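# Stand a sideways carton upright and open its lid

## Task

A closed carton is lying on its side on the table. Turn it so it stands upright with the lid facing up, then swing the lid open until it is roughly vertical or tipped back past vertical. The lid's tab starts tucked down inside the wall that carries the thumb notch.

## Robot and tools

Robot: two UR-style arms, left_arm and right_arm, each ending in a 16-motor four-digit hand (a left hand on left_arm, a right hand on right_arm). The hands are hard plastic with rubber caps on the fingertips. A fixed mast sticks out near each wrist and can hit things.

Frames. Scene frame: origin at table-top height, halfway between the two nominal bases. +x points out over the table, +z points up, and left_arm sits on the +y side. Image left and right do not follow these names. Base origins: left_arm (-0.017, +0.387, 0), right_arm (+0.017, -0.426, 0), both nearly unrotated. Each arm reports its hand point (position in metres, quat_wxyz, velocities) in its own base frame. Fixed cameras and the table use the scene frame.

Hand-point axes: +z runs along the straight fingers toward the tips, and +y points out of the palm face. On the right hand +x points away from the thumb; on the left hand it points toward the thumb. Straight fingertips reach about 0.156 m beyond the hand point.

The 48-number row. Every arm command is one row of 48 numbers, each in [-1, 1]. Both arms are always included, even if only one moves. The layout, in order:
- left_arm dx, dy, dz, rx, ry, rz
- 16 left hinge goals
- left current_limit, speed
- the same 24 numbers again for right_arm.

Pose numbers. The six pose numbers are offsets, not poses. They are measured from that arm's Hand target as it stood when the action or move began, along that arm's base axes. 1.0 means 0.6 m for dx, dy, dz and 180 degrees for rotation. rx, ry, rz form a single rotation vector, turning about the Hand target position. All zeros asks the arm to return to its current Hand target. The controller limits each step to 32 degrees away from the measured orientation.

Hinge goals. Hinge order: index_mcp, index_abd, index_pip, index_dip, thumb_cmc, thumb_axl, thumb_mcp, thumb_ipl, middle_mcp, middle_abd, middle_pip, middle_dip, ring_mcp, ring_abd, ring_pip, ring_dip. Each is an absolute goal scaled between the hinge's two stops, with +1 the bending direction.
- Finger straight values: _mcp -0.75, _abd 0.00, _pip -0.58, _dip -0.70.
- Thumb straight values: cmc -0.71, axl -0.68, mcp -0.23, ipl -0.17.
- A 0 in a hand column is a real goal, not "leave alone". To keep a hand as it is, copy back its hand_goal, hand_current_limit and hand_speed.

Hand strength and pace. current_limit maps -1..+1 to 0..550 mA, with a floor of 11 mA. speed sets the hinge pace to (speed+1)/2 of 8.5 rad/s. Both start at +0.4 and -0.6, and whatever was last sent stays in force.

Tools.

execute_actions(actions, cameras): actions is a list of actions. Each action is a list of up to 15 rows, one row per 1/30 s step, lasting 0.5 s in total. A short action keeps its last row to the end. Every row counts from the pose at the action's start. Images are returned only when actions is empty or cameras names them ("all" gives every camera).

move(target, speed, blend, stop_force, zero, blocking, cameras): drives each hand point in a straight line to its offset target, counted from the Hand target. target is one 48-number row, or up to 15 rows that all count from the same start. Options:
- speed: m/s, 0.002 to 3.6, default 0.25.
- blend: corner rounding in metres; 0 means stop at each target.
- stop_force: newtons, 3 to 120; it ends an arm's path when the arm meets resistance.
- zero: re-zero the force reading first, default true.
- blocking=false: return early; cannot be combined with stop_force.
- The whole move is capped at 10 s.
The result adds a move: line saying how the move ended (done, off_target, moving, held, fault) and any limits that acted (paced, held). A done result does not prove nothing was touched or shifted.

Other tools:
- wait(seconds 0 to 10): holds the current commands.
- stop: brakes a running move.
- zoom_image(camera, region [x0, y0, x1, y1]): region at most 504 px per side, taken from the newest image.
- zero_wrist_force(arm): re-zeros that arm's force sensor.
- read_manual: licence text only.
- finished_scene(scene): ends the scene for good. The carton must stay in the goal state with the robot no longer touching it.

Cameras: cam_high (672x504, fixed, behind the arms) and cam_left_wrist and cam_right_wrist (616x616 fisheye, mounted on the hands).

Result lines:
- end_effector_position and quat, plus Hand target. Your next offsets count from Hand target. The hand often settles short of it; send the remaining distance as a new offset.
- Joint positions and torques.
- Wrist force and torque, in the hand frame, plus the peak reading since the last one shown.
- hand_goal, hand_measured, hand_current_ma, hand_state: each in hinge order. States are moving, goal, blocked or overload.
- Possible warning lines: MOTOR HOT, fault lines, HAND FAULT.
- Action calls also list step positions.

Gripping. A finger presses only while its goal lies beyond the surface it touches. Pressing harder means setting the goal further past the surface or raising the current limit.

What to avoid:
- Arm faults: any external force near 150 N, or wrist torque near 26 N m, stops the arm for 10 s. The arms are stiff, so aiming even slightly past a firm contact can trigger this. Approach slowly, preferably with stop_force.
- Finger overload: a finger motor at 495 mA or more for 5 s shuts down for 10 s.
- Overheating: arms heat up when held stretched out or pushed against things. At 85 °C the arm brakes for 30 to 60 s.
- Arm-to-arm contact: keep the arms and hands apart. A hand gripping the other hand's fingers counts as contact between the arms.
- Arm posture: do not route paths close to an arm's own base.
- The carton: never let it fall off the table, drop from a height, or be slammed. Avoid hard hits on the table as well.



Each tool is called after "Emit:" in YAML: its name, and indented under it one key for each argument.

## Session

Emit:
execute_actions:
  actions: []

Scene clock: 0.00 s.
left_arm: end_effector_position=(+0.4063, +0.0850, +0.2300) hand_goal=(-0.754, +0.000, -0.576, -0.696, -0.714, -0.678, -0.226, -0.168, -0.754, +0.000, -0.576, -0.696, -0.754, +0.000, -0.576, -0.696) hand_measured=(-0.754, +0.000, -0.576, -0.696, -0.714, -0.678, -0.226, -0.168, -0.754, +0.000, -0.576, -0.696, -0.754, +0.000, -0.576, -0.696) hand_current_ma=(+0, +0, +0, +0, +0, +0, +0, +0, +0, +0, +0, +0, +0, +0, +0, +0) hand_state=(goal, goal, goal, goal, goal, goal, goal, goal, goal, goal, goal, goal, goal, goal, goal, goal) hand_current_limit=0.40 hand_speed=-0.60 end_effector_quat_wxyz=(+0.000, +0.000, +1.000, +0.000) | right_arm: end_effector_position=(+0.4063, -0.0850, +0.2300) hand_goal=(-0.754, +0.000, -0.576, -0.696, -0.714, -0.678, -0.226, -0.168, -0.754, +0.000, -0.576, -0.696, -0.754, +0.000, -0.576, -0.696) hand_measured=(-0.754, +0.000, -0.576, -0.696, -0.714, -0.678, -0.226, -0.168, -0.754, +0.000, -0.576, -0.696, -0.754, +0.000, -0.576, -0.696) hand_current_ma=(+0, +0, +0, +0, +0, +0, +0, +0, +0, +0, +0, +0, +0, +0, +0, +0) hand_state=(goal, goal, goal, goal, goal, goal, goal, goal, goal, goal, goal, goal, goal, goal, goal, goal) hand_current_limit=0.40 hand_speed=-0.60 end_effector_quat_wxyz=(+0.000, +1.000, +0.000, +0.000)
Joint positions: left_arm=[3.458 -1.419 -2.042 -1.252 1.571 -1.255] | right_arm=[-0.316 -1.723 2.042 -1.89 -1.571 1.255]
Joint velocities: within noise
Joint torques (N m): no reading
Motor temperatures (°C): left_arm=[29 36 31 46 39 32] | right_arm=[27 37 34 29 38 33]
Wrist force (N): no reading
Wrist torque (N m): no reading
Wrist force, peak (N): no reading
Hand target: left_arm +0.4063, +0.0850, +0.2300; +0.000, +0.000, +1.000, +0.000 | right_arm +0.4063, -0.0850, +0.2300; +0.000, +1.000, +0.000, +0.000

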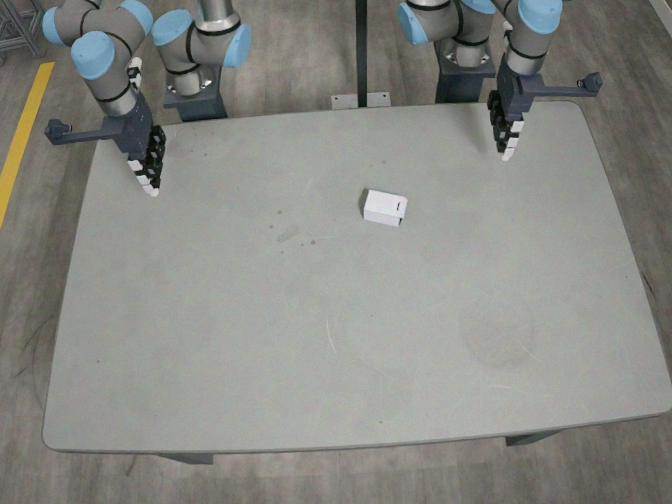

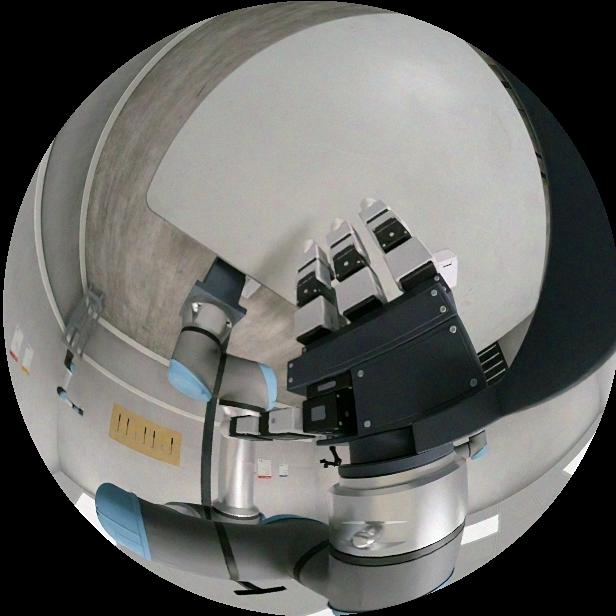

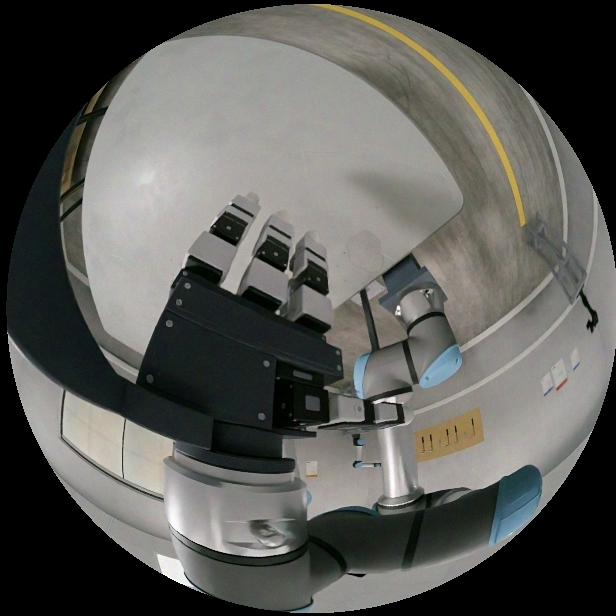

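Emit:
zoom_image:
  camera: "cam_high"
  region: [340, 170, 430, 240]

Emit:
zoom_image:
  camera: "cam_left_wrist"
  region: [420, 230, 480, 300]

Scaled by 5.600 from the camera's 672x504 image, which has a finer 960x720 frame.

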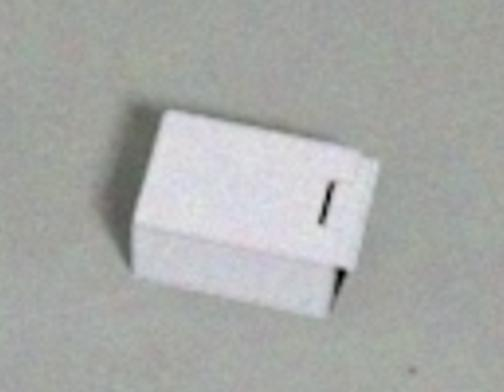

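Scaled by 7.200 from the camera's 616x616 image, which has a finer 880x880 frame.

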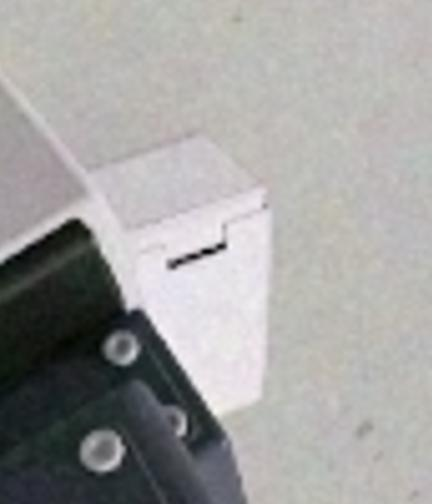

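Emit:
move:
  target: [0.3225,-0.2845,-0.1533,-0.1935,0.0225,-0.0715,-0.754,0,-0.576,-0.696,-0.714,-0.678,-0.226,-0.168,0.274,0,0.518,0.391,0.274,0,0.518,0.391,0.4,-0.5,-0.025,0.8538,-0.1533,0.193,-0.0278,-0.0882,0.274,0,0.518,0.391,-0.714,-0.678,-0.226,-0.168,0.274,0,0.518,0.391,-0.754,0,-0.576,-0.696,0.4,-0.5]
  cameras: ["all"]

Emit:
zoom_image:
  camera: "cam_high"
  region: [340, 160, 440, 240]

Emit:
zoom_image:
  camera: "cam_left_wrist"
  region: [230, 120, 430, 320]

Emit:
zoom_image:
  camera: "cam_right_wrist"
  region: [200, 120, 400, 320]

Scene clock: 23.67 s.
left_arm: end_effector_position=(+0.5998, -0.0857, +0.1380) hand_goal=(-0.754, +0.000, -0.576, -0.696, -0.714, -0.678, -0.226, -0.168, +0.274, +0.000, +0.518, +0.390, +0.274, +0.000, +0.518, +0.390) hand_measured=(-0.750, +0.000, -0.576, -0.696, -0.712, -0.678, -0.224, -0.168, +0.260, +0.000, +0.512, +0.388, +0.258, +0.000, +0.512, +0.388) hand_current_ma=(+5, +0, -1, +0, +3, +1, +3, +0, -26, +0, -9, -3, -33, +0, -9, -2) hand_state=(goal, goal, goal, goal, goal, goal, goal, goal, goal, goal, goal, goal, goal, goal, goal, goal) hand_current_limit=0.40 hand_speed=-0.50 end_effector_quat_wxyz=(-0.035, +0.110, +0.947, -0.299) | right_arm: end_effector_position=(+0.3914, +0.4272, +0.1381) hand_goal=(+0.274, +0.000, +0.518, +0.390, -0.714, -0.678, -0.226, -0.168, +0.274, +0.000, +0.518, +0.390, -0.754, +0.000, -0.576, -0.696) hand_measured=(+0.260, +0.000, +0.512, +0.388, -0.712, -0.678, -0.224, -0.168, +0.262, +0.000, +0.512, +0.388, -0.750, +0.000, -0.576, -0.696) hand_current_ma=(-42, +0, -15, -5, +7, +2, +7, +1, -39, +0, -16, -6, +11, +0, -1, +0) hand_state=(goal, goal, goal, goal, goal, goal, goal, goal, goal, goal, goal, goal, goal, goal, goal, goal) hand_current_limit=0.40 hand_speed=-0.50 end_effector_quat_wxyz=(-0.297, +0.944, -0.136, +0.043)
Joint positions: left_arm=[3.304 -1.971 -1.572 -1.432 1.013 -1.1] | right_arm=[0.489 -1.288 1.944 -2.683 -1.149 2.445]
Joint torques (N m): left_arm=[10.39 34 16.87 4.49 -0.94 -1.18] | right_arm=[7.15 -24.18 -14.06 -4.4 0.82 1.24]
Wrist force (N): left_arm=[0.2 0.8 -0.8] | right_arm=[0.3 0.4 0.6]
Wrist torque (N m): left_arm=[0.23 -0.09 0.03] | right_arm=[0.04 -0.03 0.34]
Wrist force, peak (N): left_arm=[-0.2 1.3 -0.4] | right_arm=[0.2 2.2 -0.4]
Hand target: left_arm +0.5998, -0.0857, +0.1380; -0.035, +0.110, +0.947, -0.299 | right_arm +0.3913, +0.4273, +0.1380; -0.297, +0.944, -0.136, +0.043
Off the commanded pose: left_arm 0.000 m, 0 deg | right_arm 0.000 m, 0 deg.
move: done
camera_calibration:
cam_left_wrist: T_world_to_cam=[[0.603828, -0.690313, 0.398572, -0.504644], [-0.45422, 0.112918, 0.883704, 0.12009], [-0.655038, -0.714645, -0.245371, 0.49559], [0, 0, 0, 1]] pos_world=[0.683896, -0.00775128, 0.216616]
cam_right_wrist: T_world_to_cam=[[-0.892718, -0.274565, -0.357308, 0.539822], [-0.396465, 0.101701, 0.912399, -0.0688298], [-0.214174, 0.956175, -0.199646, -0.17744], [0, 0, 0, 1]] pos_world=[0.416618, 0.32488, 0.220258]

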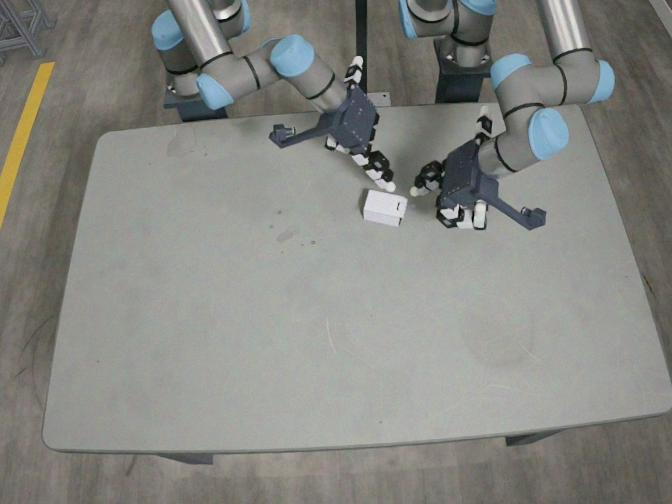

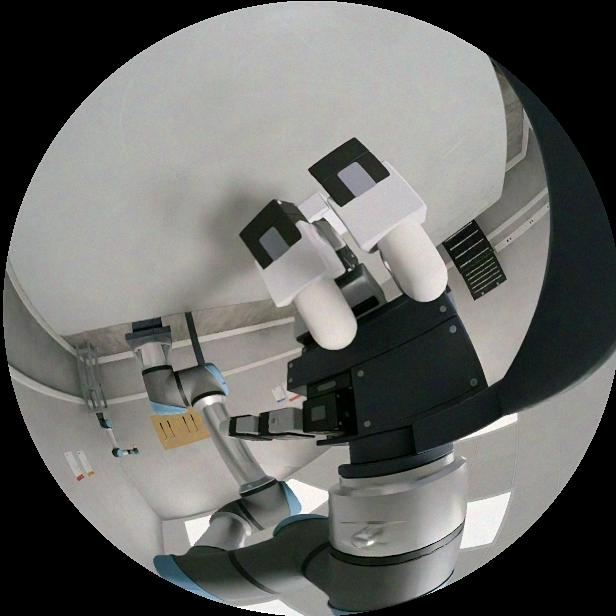

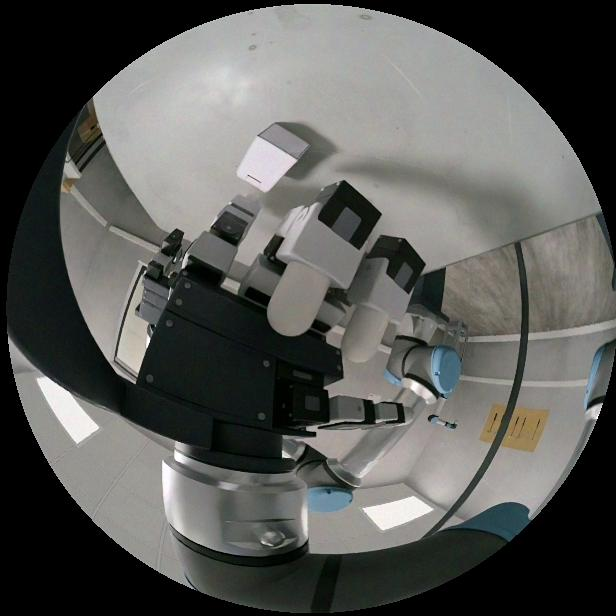

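Scaled by 5.040 from the camera's 672x504 image, which has a finer 960x720 frame.

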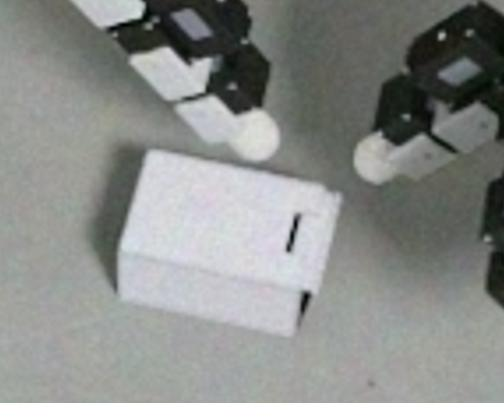

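Scaled by 2.520 from the camera's 616x616 image, which has a finer 880x880 frame.

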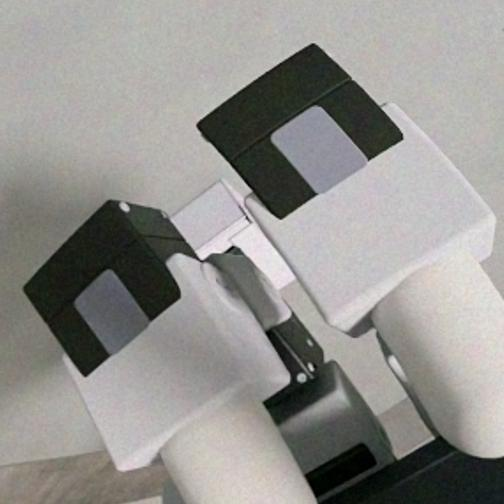

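Scaled by 2.520 from the camera's 616x616 image, which has a finer 880x880 frame.

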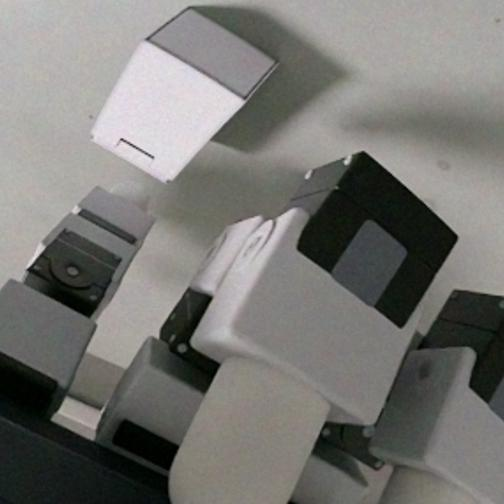

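Emit:
move:
  target: [0.0083,-0.0367,-0.045,0,0,0,-0.754,0,-0.576,-0.696,-0.714,-0.678,-0.226,-0.168,0.274,0,0.518,0.391,0.274,0,0.518,0.391,0.4,-0.5,0.0083,-0.0367,-0.045,0,0,0,0.274,0,0.518,0.391,-0.714,-0.678,-0.226,-0.168,0.274,0,0.518,0.391,-0.754,0,-0.576,-0.696,0.4,-0.5]
  speed: 0.1

Emit:
move:
  target: [0,0,-0.045,0,0,0,-0.754,0,-0.576,-0.696,-0.714,-0.678,-0.226,-0.168,0.274,0,0.518,0.391,0.274,0,0.518,0.391,0.4,-0.5,0,0,-0.045,0,0,0,0.274,0,0.518,0.391,-0.714,-0.678,-0.226,-0.168,0.274,0,0.518,0.391,-0.754,0,-0.576,-0.696,0.4,-0.5]
  speed: 0.01
  stop_force: 3
  cameras: ["all"]

Emit:
zoom_image:
  camera: "cam_high"
  region: [340, 160, 440, 240]

Emit:
zoom_image:
  camera: "cam_right_wrist"
  region: [200, 120, 300, 220]

Scene clock: 27.90 s.
left_arm: end_effector_position=(+0.6047, -0.1079, +0.1109) hand_goal=(-0.754, +0.000, -0.576, -0.696, -0.714, -0.678, -0.226, -0.168, +0.274, +0.000, +0.518, +0.390, +0.274, +0.000, +0.518, +0.390) hand_measured=(-0.750, +0.000, -0.576, -0.696, -0.712, -0.678, -0.224, -0.168, +0.262, +0.000, +0.512, +0.388, +0.260, +0.000, +0.512, +0.388) hand_current_ma=(+5, +0, -1, +0, +3, +1, +3, +0, -23, +0, -9, -3, -30, +0, -9, -2) hand_state=(goal, goal, goal, goal, goal, goal, goal, goal, goal, goal, goal, goal, goal, goal, goal, goal) hand_current_limit=0.40 hand_speed=-0.50 end_effector_quat_wxyz=(-0.035, +0.110, +0.947, -0.299) | right_arm: end_effector_position=(+0.3962, +0.4052, +0.1109) hand_goal=(+0.274, +0.000, +0.518, +0.390, -0.714, -0.678, -0.226, -0.168, +0.274, +0.000, +0.518, +0.390, -0.754, +0.000, -0.576, -0.696) hand_measured=(+0.260, +0.000, +0.512, +0.388, -0.710, -0.678, -0.224, -0.168, +0.262, +0.000, +0.512, +0.388, -0.750, +0.000, -0.576, -0.696) hand_current_ma=(-41, +0, -15, -5, +8, +2, +7, +1, -39, +0, -16, -6, +13, +0, -1, +0) hand_state=(goal, goal, goal, goal, goal, goal, goal, goal, goal, goal, goal, goal, goal, goal, goal, goal) hand_current_limit=0.40 hand_speed=-0.50 end_effector_quat_wxyz=(-0.297, +0.944, -0.136, +0.043)
Joint positions: left_arm=[3.268 -2.012 -1.593 -1.349 1.004 -1.142] | right_arm=[0.446 -1.269 2.003 -2.742 -1.13 2.402]
Joint torques (N m): left_arm=[10.19 44.97 29.78 -0.62 0.34 1.51] | right_arm=[8.08 -37.82 -27.71 -1.68 -1.72 1.63]
Wrist force (N): left_arm=[0.0 0.9 -0.5] | right_arm=[0.2 0.2 0.5]
Wrist torque (N m): left_arm=[0.20 -0.04 -0.11] | right_arm=[0.03 -0.03 0.28]
Wrist force, peak (N): left_arm=[0.0 0.8 -1.4] | right_arm=[0.5 1.4 0.7]
Hand target: left_arm +0.6048, -0.1077, +0.1110; -0.035, +0.110, +0.947, -0.299 | right_arm +0.3963, +0.4052, +0.1110; -0.297, +0.944, -0.136, +0.043
Off the commanded pose: left_arm 0.000 m, 0 deg | right_arm 0.000 m, 0 deg.
move: done

Scene clock: 30.30 s.
left_arm: end_effector_position=(+0.6048, -0.1077, +0.0973) hand_goal=(-0.754, +0.000, -0.576, -0.696, -0.714, -0.678, -0.226, -0.168, +0.274, +0.000, +0.518, +0.390, +0.274, +0.000, +0.518, +0.390) hand_measured=(-0.768, +0.004, -0.586, -0.700, -0.712, -0.678, -0.224, -0.168, +0.262, +0.000, +0.512, +0.388, +0.260, +0.000, +0.512, +0.388) hand_current_ma=(-28, +4, -16, -5, +3, +1, +3, +0, -23, +0, -9, -3, -30, +0, -9, -2) hand_state=(goal, goal, goal, goal, goal, goal, goal, goal, goal, goal, goal, goal, goal, goal, goal, goal) hand_current_limit=0.40 hand_speed=-0.50 end_effector_quat_wxyz=(-0.035, +0.110, +0.947, -0.299) | right_arm: end_effector_position=(+0.3963, +0.4052, +0.0993) hand_goal=(+0.274, +0.000, +0.518, +0.390, -0.714, -0.678, -0.226, -0.168, +0.274, +0.000, +0.518, +0.390, -0.754, +0.000, -0.576, -0.696) hand_measured=(+0.260, +0.000, +0.512, +0.388, -0.710, -0.678, -0.224, -0.168, +0.262, +0.000, +0.512, +0.388, -0.756, +0.002, -0.580, -0.696) hand_current_ma=(-41, +0, -15, -5, +8, +2, +7, +1, -39, +0, -16, -6, -7, +2, -7, -1) hand_state=(goal, goal, goal, goal, goal, goal, goal, goal, goal, goal, goal, goal, goal, goal, goal, goal) hand_current_limit=0.40 hand_speed=-0.50 end_effector_quat_wxyz=(-0.297, +0.944, -0.136, +0.043)
Joint positions: left_arm=[3.269 -2.027 -1.609 -1.317 1.004 -1.141] | right_arm=[0.446 -1.248 2.014 -2.774 -1.13 2.402]
Joint torques (N m): left_arm=[9.54 44.39 27.68 -0.57 0.74 1.26] | right_arm=[7.8 -38.43 -28.23 -3.73 -0.8 1.49]
Wrist force (N): left_arm=[-0.3 0.2 -1.3] | right_arm=[0.5 0.0 -0.1]
Wrist torque (N m): left_arm=[0.30 -0.03 -0.14] | right_arm=[0.15 0.03 0.27]
Wrist force, peak (N): left_arm=[-0.2 -0.3 -3.5] | right_arm=[0.1 -0.2 -3.3]
Hand target: left_arm +0.6048, -0.1077, +0.0973; -0.035, +0.110, +0.947, -0.299 (not the last commanded pose) | right_arm +0.3963, +0.4052, +0.0993; -0.297, +0.944, -0.136, +0.043 (not the last commanded pose)
Off the commanded pose: left_arm 0.013 m, 0 deg | right_arm 0.015 m, 0 deg.
move: contact (left_arm, right_arm)
camera_calibration:
cam_left_wrist: T_world_to_cam=[[0.603958, -0.690136, 0.398682, -0.506731], [-0.454243, 0.112972, 0.883686, 0.160833], [-0.654903, -0.714808, -0.245259, 0.473038], [0, 0, 0, 1]] pos_world=[0.688896, -0.0297516, 0.175916]
cam_right_wrist: T_world_to_cam=[[-0.892761, -0.274489, -0.357259, 0.524279], [-0.396364, 0.101546, 0.912461, -0.029256], [-0.214182, 0.956213, -0.199454, -0.163144], [0, 0, 0, 1]] pos_world=[0.421517, 0.30288, 0.181458]

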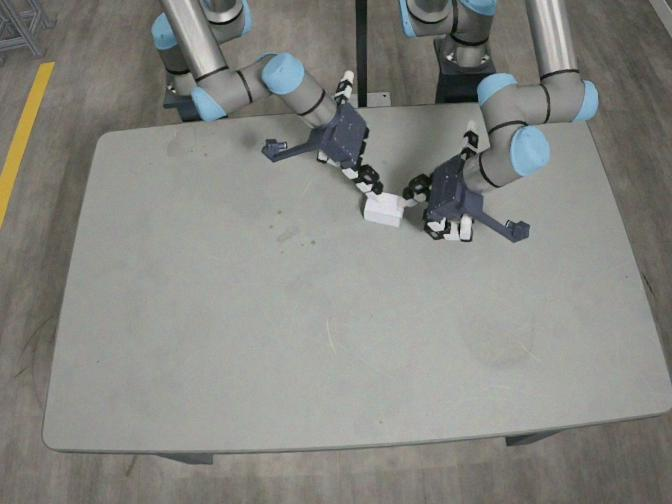

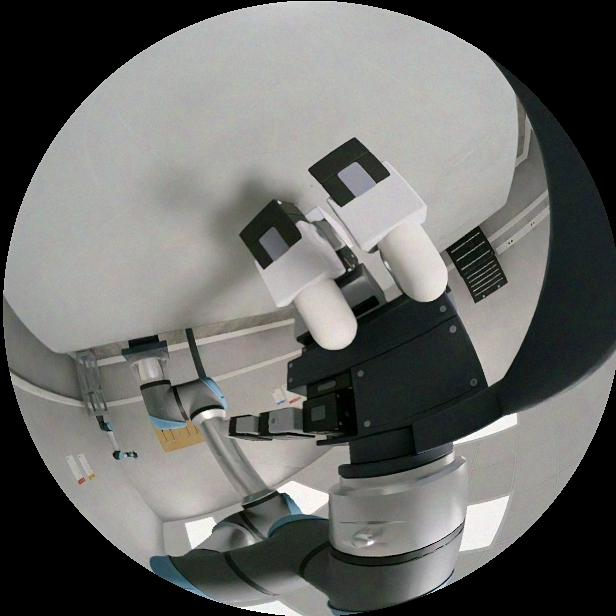

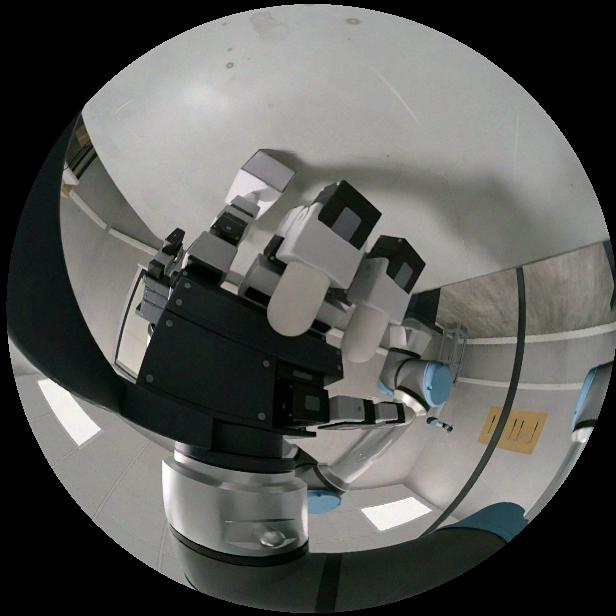

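Scaled by 5.040 from the camera's 672x504 image, which has a finer 960x720 frame.

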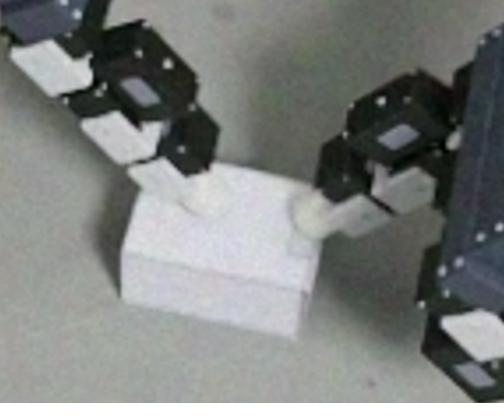

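Scaled by 5.040 from the camera's 616x616 image, which has a finer 880x880 frame.

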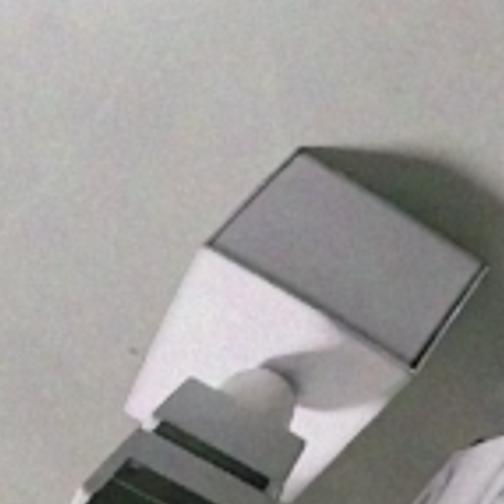

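Emit:
move:
  target:
    - [0,0,0.01,0,0,0,-0.754,0,-0.576,-0.696,-0.714,-0.678,-0.226,-0.168,0.274,0,0.518,0.391,0.274,0,0.518,0.391,0.4,-0.5,0,0,-0.012,0,0,0,0.274,0,0.518,0.391,-0.714,-0.678,-0.226,-0.168,0.274,0,0.518,0.391,-0.754,0,-0.576,-0.696,0.4,-0.5]
    - [0.0065,-0.0013,0.01,0,0,0,-0.754,0,-0.576,-0.696,-0.714,-0.678,-0.226,-0.168,0.274,0,0.518,0.391,0.274,0,0.518,0.391,0.4,-0.5,0,0,-0.012,0,0,0,0.274,0,0.518,0.391,-0.714,-0.678,-0.226,-0.168,0.274,0,0.518,0.391,-0.754,0,-0.576,-0.696,0.4,-0.5]
    - [0.0065,-0.0013,-0.009,0,0,0,-0.754,0,-0.576,-0.696,-0.714,-0.678,-0.226,-0.168,0.274,0,0.518,0.391,0.274,0,0.518,0.391,0.4,-0.5,0,0,-0.012,0,0,0,0.274,0,0.518,0.391,-0.714,-0.678,-0.226,-0.168,0.274,0,0.518,0.391,-0.754,0,-0.576,-0.696,0.4,-0.5]
  speed: 0.04
  cameras: ["all"]

Emit:
zoom_image:
  camera: "cam_high"
  region: [340, 160, 440, 240]

Emit:
move:
  target: [0.0097,0.0405,0,0,0,0,-0.754,0,-0.576,-0.696,-0.714,-0.678,-0.226,-0.168,0.274,0,0.518,0.391,0.274,0,0.518,0.391,0.4,-0.5,0,0,0,0,0,0,0.274,0,0.518,0.391,-0.714,-0.678,-0.226,-0.168,0.274,0,0.518,0.391,-0.754,0,-0.576,-0.696,0.4,-0.5]
  speed: 0.03
  cameras: ["all"]

Emit:
zoom_image:
  camera: "cam_high"
  region: [340, 160, 440, 240]

Emit:
zoom_image:
  camera: "cam_right_wrist"
  region: [200, 120, 300, 220]

Scene clock: 34.23 s.
left_arm: end_effector_position=(+0.6087, -0.1085, +0.0919) hand_goal=(-0.754, +0.000, -0.576, -0.696, -0.714, -0.678, -0.226, -0.168, +0.274, +0.000, +0.518, +0.390, +0.274, +0.000, +0.518, +0.390) hand_measured=(-0.774, +0.002, -0.590, -0.698, -0.712, -0.678, -0.224, -0.168, +0.262, +0.000, +0.512, +0.388, +0.260, +0.000, +0.512, +0.388) hand_current_ma=(-46, +1, -28, -2, +3, +1, +3, +0, -23, +0, -9, -3, -30, +0, -9, -2) hand_state=(blocked, goal, goal, goal, goal, goal, goal, goal, goal, goal, goal, goal, goal, goal, goal, goal) hand_current_limit=0.40 hand_speed=-0.50 end_effector_quat_wxyz=(-0.035, +0.110, +0.947, -0.299) end_effector_velocity=(-0.002, +0.000, +0.000) end_effector_angular_velocity=(-0.001, +0.005, +0.000) | right_arm: end_effector_position=(+0.3963, +0.4052, +0.0922) hand_goal=(+0.274, +0.000, +0.518, +0.390, -0.714, -0.678, -0.226, -0.168, +0.274, +0.000, +0.518, +0.390, -0.754, +0.000, -0.576, -0.696) hand_measured=(+0.260, +0.000, +0.512, +0.388, -0.710, -0.678, -0.224, -0.168, +0.262, +0.000, +0.512, +0.388, -0.790, +0.000, -0.600, -0.690) hand_current_ma=(-41, +0, -15, -5, +8, +2, +7, +1, -39, +0, -16, -6, -137, +1, -74, +15) hand_state=(goal, goal, goal, goal, goal, goal, goal, goal, goal, goal, goal, goal, blocked, goal, blocked, goal) hand_current_limit=0.40 hand_speed=-0.50 end_effector_quat_wxyz=(-0.298, +0.944, -0.136, +0.043)
Joint positions: left_arm=[3.267 -2.042 -1.603 -1.308 1.004 -1.144] | right_arm=[0.446 -1.235 2.02 -2.793 -1.13 2.402]
Joint velocities: left_arm=[0 0.002 -0.001 -0.006 -0.001 0] | right_arm=[within noise]
Joint torques (N m): left_arm=[-8.25 23.73 11.29 -2.64 -2.72 0.84] | right_arm=[6.75 -22.45 -20.93 -0.92 1.66 1.06]
Wrist force (N): left_arm=[-0.3 0.4 -46.0] | right_arm=[0.0 -0.8 -23.5]
Wrist torque (N m): left_arm=[3.91 1.02 -0.06] | right_arm=[2.05 1.62 0.19]
Wrist force, peak (N): left_arm=[-0.2 0.1 -46.9] | right_arm=[0.0 -0.8 -23.6]
Hand target: left_arm +0.6087, -0.1085, +0.0919; -0.035, +0.110, +0.947, -0.299 | right_arm +0.3963, +0.4052, +0.0921; -0.297, +0.944, -0.136, +0.043
Off the commanded pose: left_arm 0.000 m, 0 deg | right_arm 0.000 m, 0 deg.
move: done
camera_calibration:
cam_left_wrist: T_world_to_cam=[[0.603856, -0.690205, 0.398717, -0.507384], [-0.454335, 0.112965, 0.883639, 0.167627], [-0.654933, -0.714742, -0.24537, 0.473714], [0, 0, 0, 1]] pos_world=[0.692796, -0.0305515, 0.170416]
cam_right_wrist: T_world_to_cam=[[-0.892711, -0.274502, -0.357372, 0.521745], [-0.396475, 0.101512, 0.912416, -0.0227116], [-0.214183, 0.956213, -0.199454, -0.16456], [0, 0, 0, 1]] pos_world=[0.421518, 0.30288, 0.174358]

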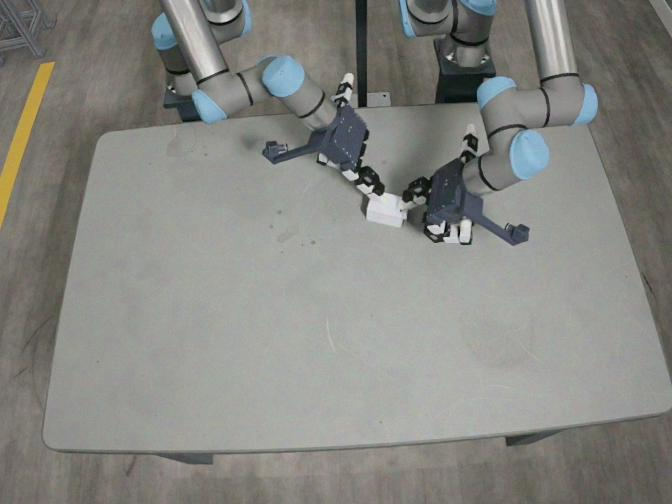

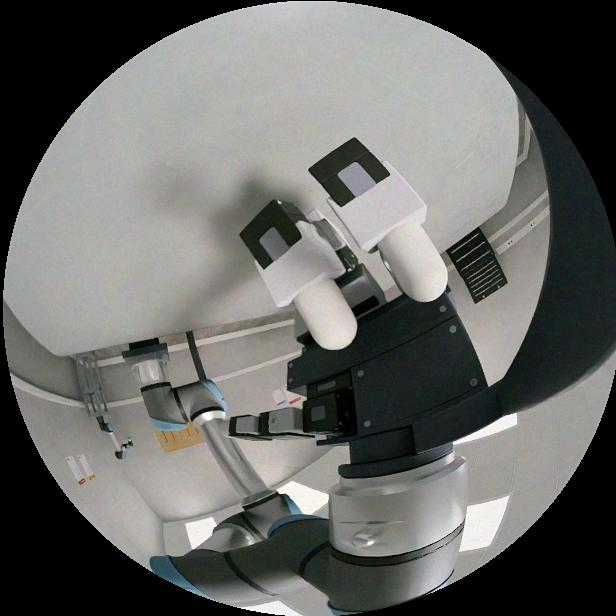

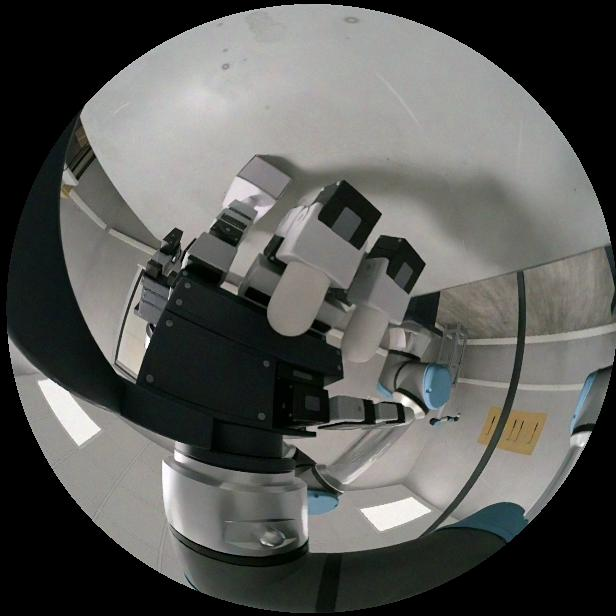

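Scaled by 5.040 from the camera's 672x504 image, which has a finer 960x720 frame.

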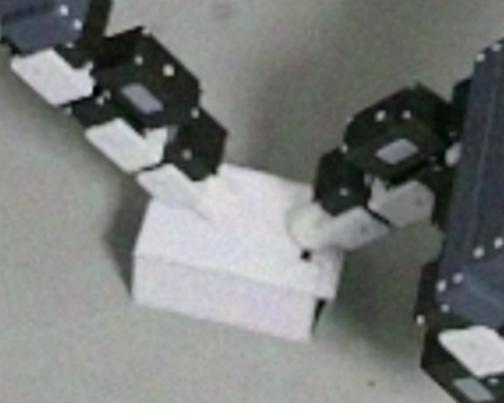

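Scene clock: 35.33 s.
left_arm: end_effector_position=(+0.6145, -0.0840, +0.0919) hand_goal=(-0.754, +0.000, -0.576, -0.696, -0.714, -0.678, -0.226, -0.168, +0.274, +0.000, +0.518, +0.390, +0.274, +0.000, +0.518, +0.390) hand_measured=(-0.750, +0.006, -0.578, -0.698, -0.712, -0.678, -0.224, -0.168, +0.262, +0.000, +0.512, +0.388, +0.260, +0.000, +0.512, +0.388) hand_current_ma=(+4, +6, -1, -3, +3, +1, +3, +0, -23, +0, -9, -3, -30, +0, -9, -2) hand_state=(goal, goal, goal, goal, goal, goal, goal, goal, goal, goal, goal, goal, goal, goal, goal, goal) hand_current_limit=0.40 hand_speed=-0.50 end_effector_quat_wxyz=(-0.035, +0.110, +0.947, -0.299) | right_arm: end_effector_position=(+0.3963, +0.4052, +0.0921) hand_goal=(+0.274, +0.000, +0.518, +0.390, -0.714, -0.678, -0.226, -0.168, +0.274, +0.000, +0.518, +0.390, -0.754, +0.000, -0.576, -0.696) hand_measured=(+0.260, +0.000, +0.512, +0.388, -0.710, -0.678, -0.224, -0.168, +0.262, +0.000, +0.512, +0.388, -0.798, +0.004, -0.608, -0.710) hand_current_ma=(-41, +0, -15, -5, +8, +2, +7, +1, -39, +0, -16, -6, -165, +7, -111, -43) hand_state=(goal, goal, goal, goal, goal, goal, goal, goal, goal, goal, goal, goal, blocked, goal, blocked, goal) hand_current_limit=0.40 hand_speed=-0.50 end_effector_quat_wxyz=(-0.297, +0.944, -0.136, +0.043)
Joint positions: left_arm=[3.303 -2.049 -1.584 -1.341 1.013 -1.102] | right_arm=[0.446 -1.235 2.02 -2.793 -1.13 2.402]
Joint torques (N m): left_arm=[-11.61 37.34 15.99 3.33 -0.58 -1.59] | right_arm=[5.96 -25.45 -16.64 -0.57 2.16 1.09]
Wrist force (N): left_arm=[0.2 1.3 -0.6] | right_arm=[0.5 -1.9 -2.0]
Wrist torque (N m): left_arm=[0.26 -0.09 -0.10] | right_arm=[0.48 0.16 0.15]
Wrist force, peak (N): left_arm=[-0.1 0.2 -46.6] | right_arm=[-0.1 -0.8 -23.8]
Hand target: left_arm +0.6145, -0.0842, +0.0919; -0.035, +0.110, +0.947, -0.299 | right_arm +0.3963, +0.4052, +0.0921; -0.297, +0.944, -0.136, +0.043
Off the commanded pose: left_arm 0.000 m, 0 deg | right_arm 0.000 m, 0 deg.
move: done
camera_calibration:
cam_left_wrist: T_world_to_cam=[[0.603985, -0.690143, 0.398629, -0.494021], [-0.454206, 0.112931, 0.88371, 0.167292], [-0.654904, -0.714807, -0.245259, 0.495079], [0, 0, 0, 1]] pos_world=[0.698595, -0.00595142, 0.170516]
cam_right_wrist: T_world_to_cam=[[-0.892761, -0.274489, -0.357259, 0.521707], [-0.396364, 0.101546, 0.912461, -0.0226863], [-0.214182, 0.956213, -0.199454, -0.16458], [0, 0, 0, 1]] pos_world=[0.421517, 0.30288, 0.174258]

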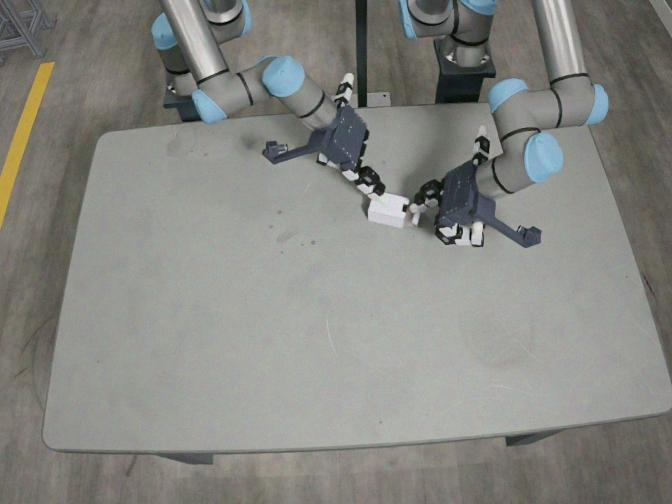

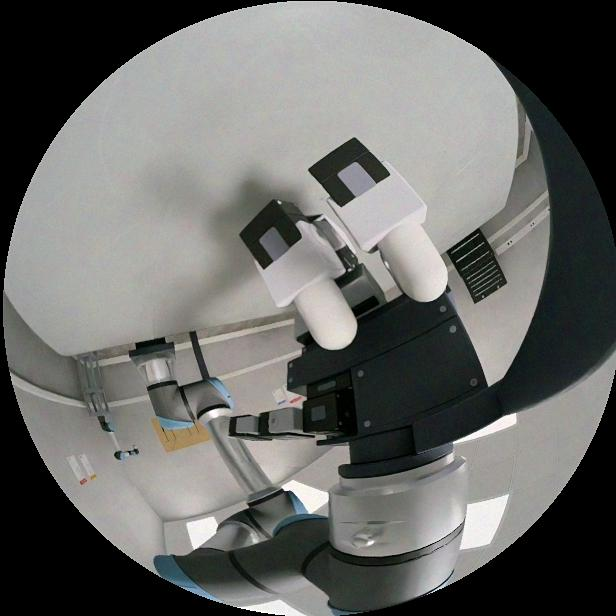

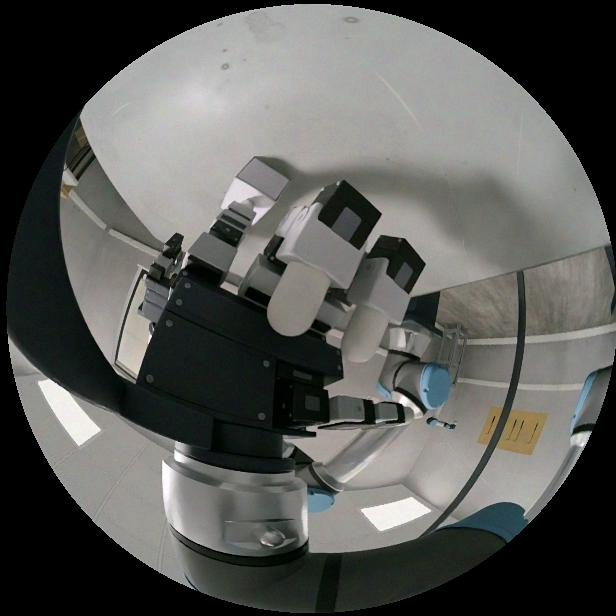

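Scaled by 5.040 from the camera's 672x504 image, which has a finer 960x720 frame.

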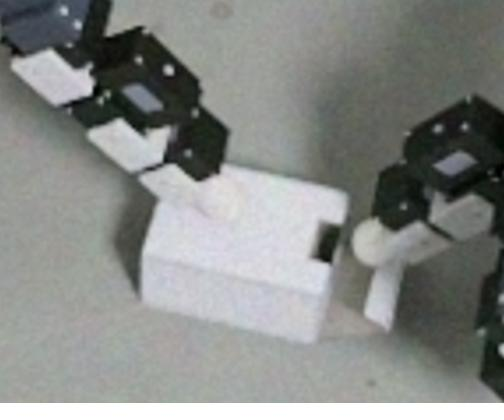

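Scaled by 5.040 from the camera's 616x616 image, which has a finer 880x880 frame.

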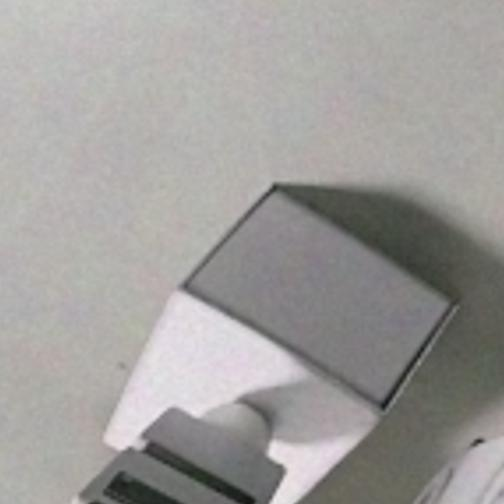

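Emit:
move:
  target:
    - [0,0,0.07,0,0,0,-0.754,0,-0.576,-0.696,-0.714,-0.678,-0.226,-0.168,0.274,0,0.518,0.391,0.274,0,0.518,0.391,0.4,-0.5,0,0,0.05,0,0,0,0.274,0,0.518,0.391,-0.714,-0.678,-0.226,-0.168,0.274,0,0.518,0.391,-0.754,0,-0.576,-0.696,0.4,-0.5]
    - [0.0922,-0.0828,0.07,0,0,0,-0.754,0,-0.576,-0.696,-0.714,-0.678,-0.226,-0.168,0.274,0,0.518,0.391,0.274,0,0.518,0.391,0.4,-0.5,-0.0767,0.1017,0.05,0,0,0,0.274,0,0.518,0.391,-0.714,-0.678,-0.226,-0.168,0.274,0,0.518,0.391,-0.754,0,-0.576,-0.696,0.4,-0.5]
    - [0.0922,-0.0828,-0.0365,0,0,0,-0.754,0,-0.576,-0.696,-0.714,-0.678,-0.226,-0.168,0.274,0,0.518,0.391,0.274,0,0.518,0.391,0.4,-0.5,-0.0767,0.1017,-0.0365,0,0,0,0.274,0,0.518,0.391,-0.714,-0.678,-0.226,-0.168,0.274,0,0.518,0.391,-0.754,0,-0.576,-0.696,0.4,-0.5]
  blend: [0.015,0.015,0]
  speed: 0.15
  cameras: ["all"]

Emit:
zoom_image:
  camera: "cam_high"
  region: [340, 160, 440, 240]

Emit:
zoom_image:
  camera: "cam_right_wrist"
  region: [180, 100, 340, 260]

Emit:
zoom_image:
  camera: "cam_left_wrist"
  region: [240, 120, 400, 280]

Scene clock: 43.83 s.
left_arm: end_effector_position=(+0.6698, -0.1339, +0.0700) hand_goal=(-0.754, +0.000, -0.576, -0.696, -0.714, -0.678, -0.226, -0.168, +0.274, +0.000, +0.518, +0.390, +0.274, +0.000, +0.518, +0.390) hand_measured=(-0.750, +0.002, -0.576, -0.698, -0.710, -0.678, -0.224, -0.168, +0.262, +0.000, +0.512, +0.388, +0.260, +0.000, +0.512, +0.388) hand_current_ma=(+6, +3, -1, -3, +4, +1, +3, +0, -22, +0, -9, -3, -28, +0, -9, -2) hand_state=(goal, goal, goal, goal, goal, goal, goal, goal, goal, goal, goal, goal, goal, goal, goal, goal) hand_current_limit=0.40 hand_speed=-0.50 end_effector_quat_wxyz=(-0.035, +0.110, +0.947, -0.299) | right_arm: end_effector_position=(+0.3502, +0.4662, +0.0702) hand_goal=(+0.274, +0.000, +0.518, +0.390, -0.714, -0.678, -0.226, -0.168, +0.274, +0.000, +0.518, +0.390, -0.754, +0.000, -0.576, -0.696) hand_measured=(+0.262, +0.000, +0.512, +0.388, -0.710, -0.678, -0.224, -0.168, +0.262, +0.000, +0.512, +0.388, -0.750, +0.002, -0.576, -0.698) hand_current_ma=(-38, +0, -15, -5, +8, +2, +7, +1, -36, +0, -16, -6, +13, +5, -2, -6) hand_state=(goal, goal, goal, goal, goal, goal, goal, goal, goal, goal, goal, goal, goal, goal, goal, goal) hand_current_limit=0.40 hand_speed=-0.50 end_effector_quat_wxyz=(-0.297, +0.944, -0.136, +0.043)
Joint positions: left_arm=[3.219 -2.202 -1.41 -1.31 0.993 -1.199] | right_arm=[0.594 -1.162 2.004 -2.908 -1.197 2.546]
Joint torques (N m): left_arm=[11 46.48 25.76 1.17 0.77 -1.66] | right_arm=[7.37 -32.7 -26.82 -3.89 2.42 1.27]
Wrist force (N): left_arm=[0.2 0.7 -0.5] | right_arm=[0.0 0.5 0.7]
Wrist torque (N m): left_arm=[0.17 -0.08 -0.06] | right_arm=[0.05 0.00 0.25]
Wrist force, peak (N): left_arm=[0.3 2.1 0.8] | right_arm=[0.4 -1.9 -2.5]
Hand target: left_arm +0.6698, -0.1339, +0.0700; -0.035, +0.110, +0.947, -0.299 | right_arm +0.3503, +0.4663, +0.0702; -0.297, +0.944, -0.136, +0.043
Off the commanded pose: left_arm 0.000 m, 0 deg | right_arm 0.000 m, 0 deg.
move: done
camera_calibration:
cam_left_wrist: T_world_to_cam=[[0.603914, -0.690178, 0.398675, -0.553085], [-0.454219, 0.11301, 0.883693, 0.217415], [-0.65496, -0.714761, -0.245243, 0.490298], [0, 0, 0, 1]] pos_world=[0.753896, -0.0558517, 0.148616]
cam_right_wrist: T_world_to_cam=[[-0.8928, -0.274511, -0.357145, 0.489565], [-0.396279, 0.101666, 0.912484, -0.0272101], [-0.214177, 0.956194, -0.19955, -0.23711], [0, 0, 0, 1]] pos_world=[0.375517, 0.36388, 0.152359]

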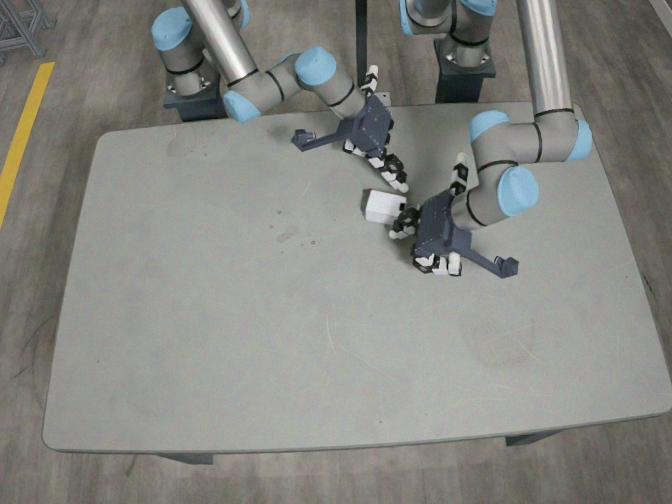

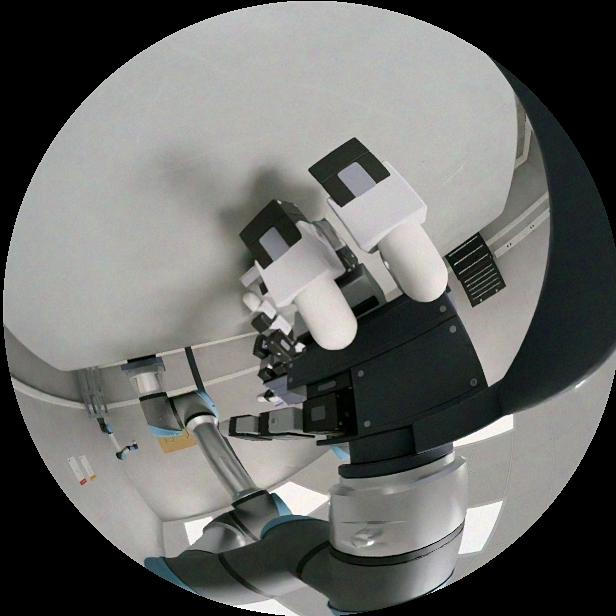

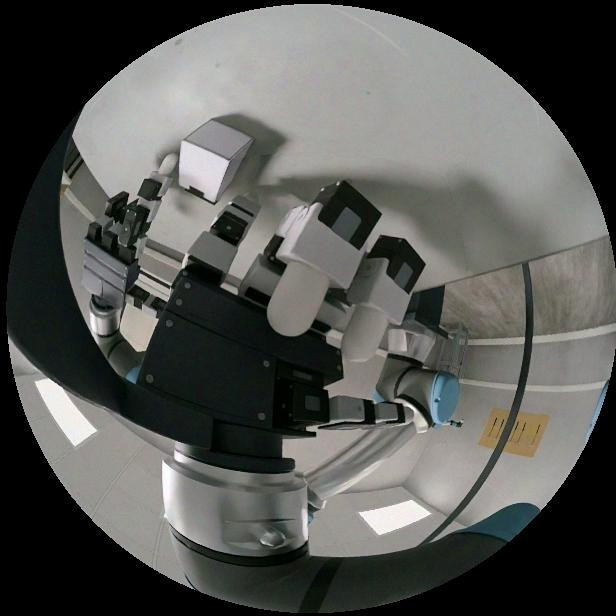

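Scaled by 5.040 from the camera's 672x504 image, which has a finer 960x720 frame.

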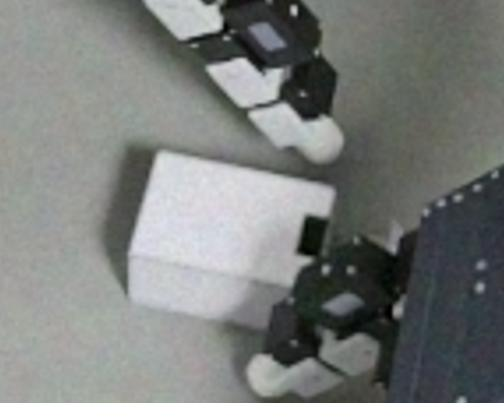

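Scaled by 3.150 from the camera's 616x616 image, which has a finer 880x880 frame.

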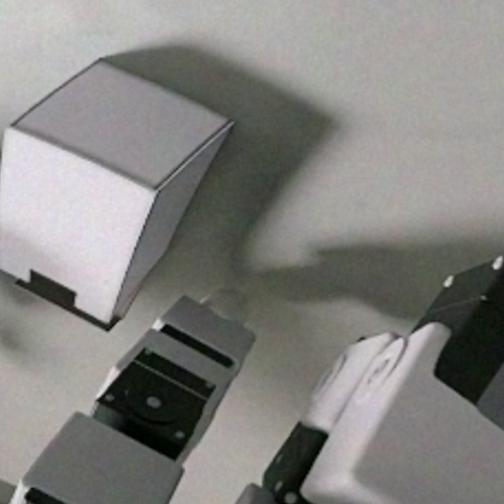

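Scaled by 3.150 from the camera's 616x616 image, which has a finer 880x880 frame.

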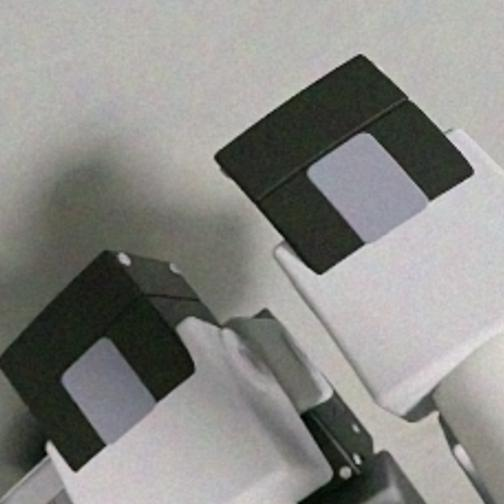

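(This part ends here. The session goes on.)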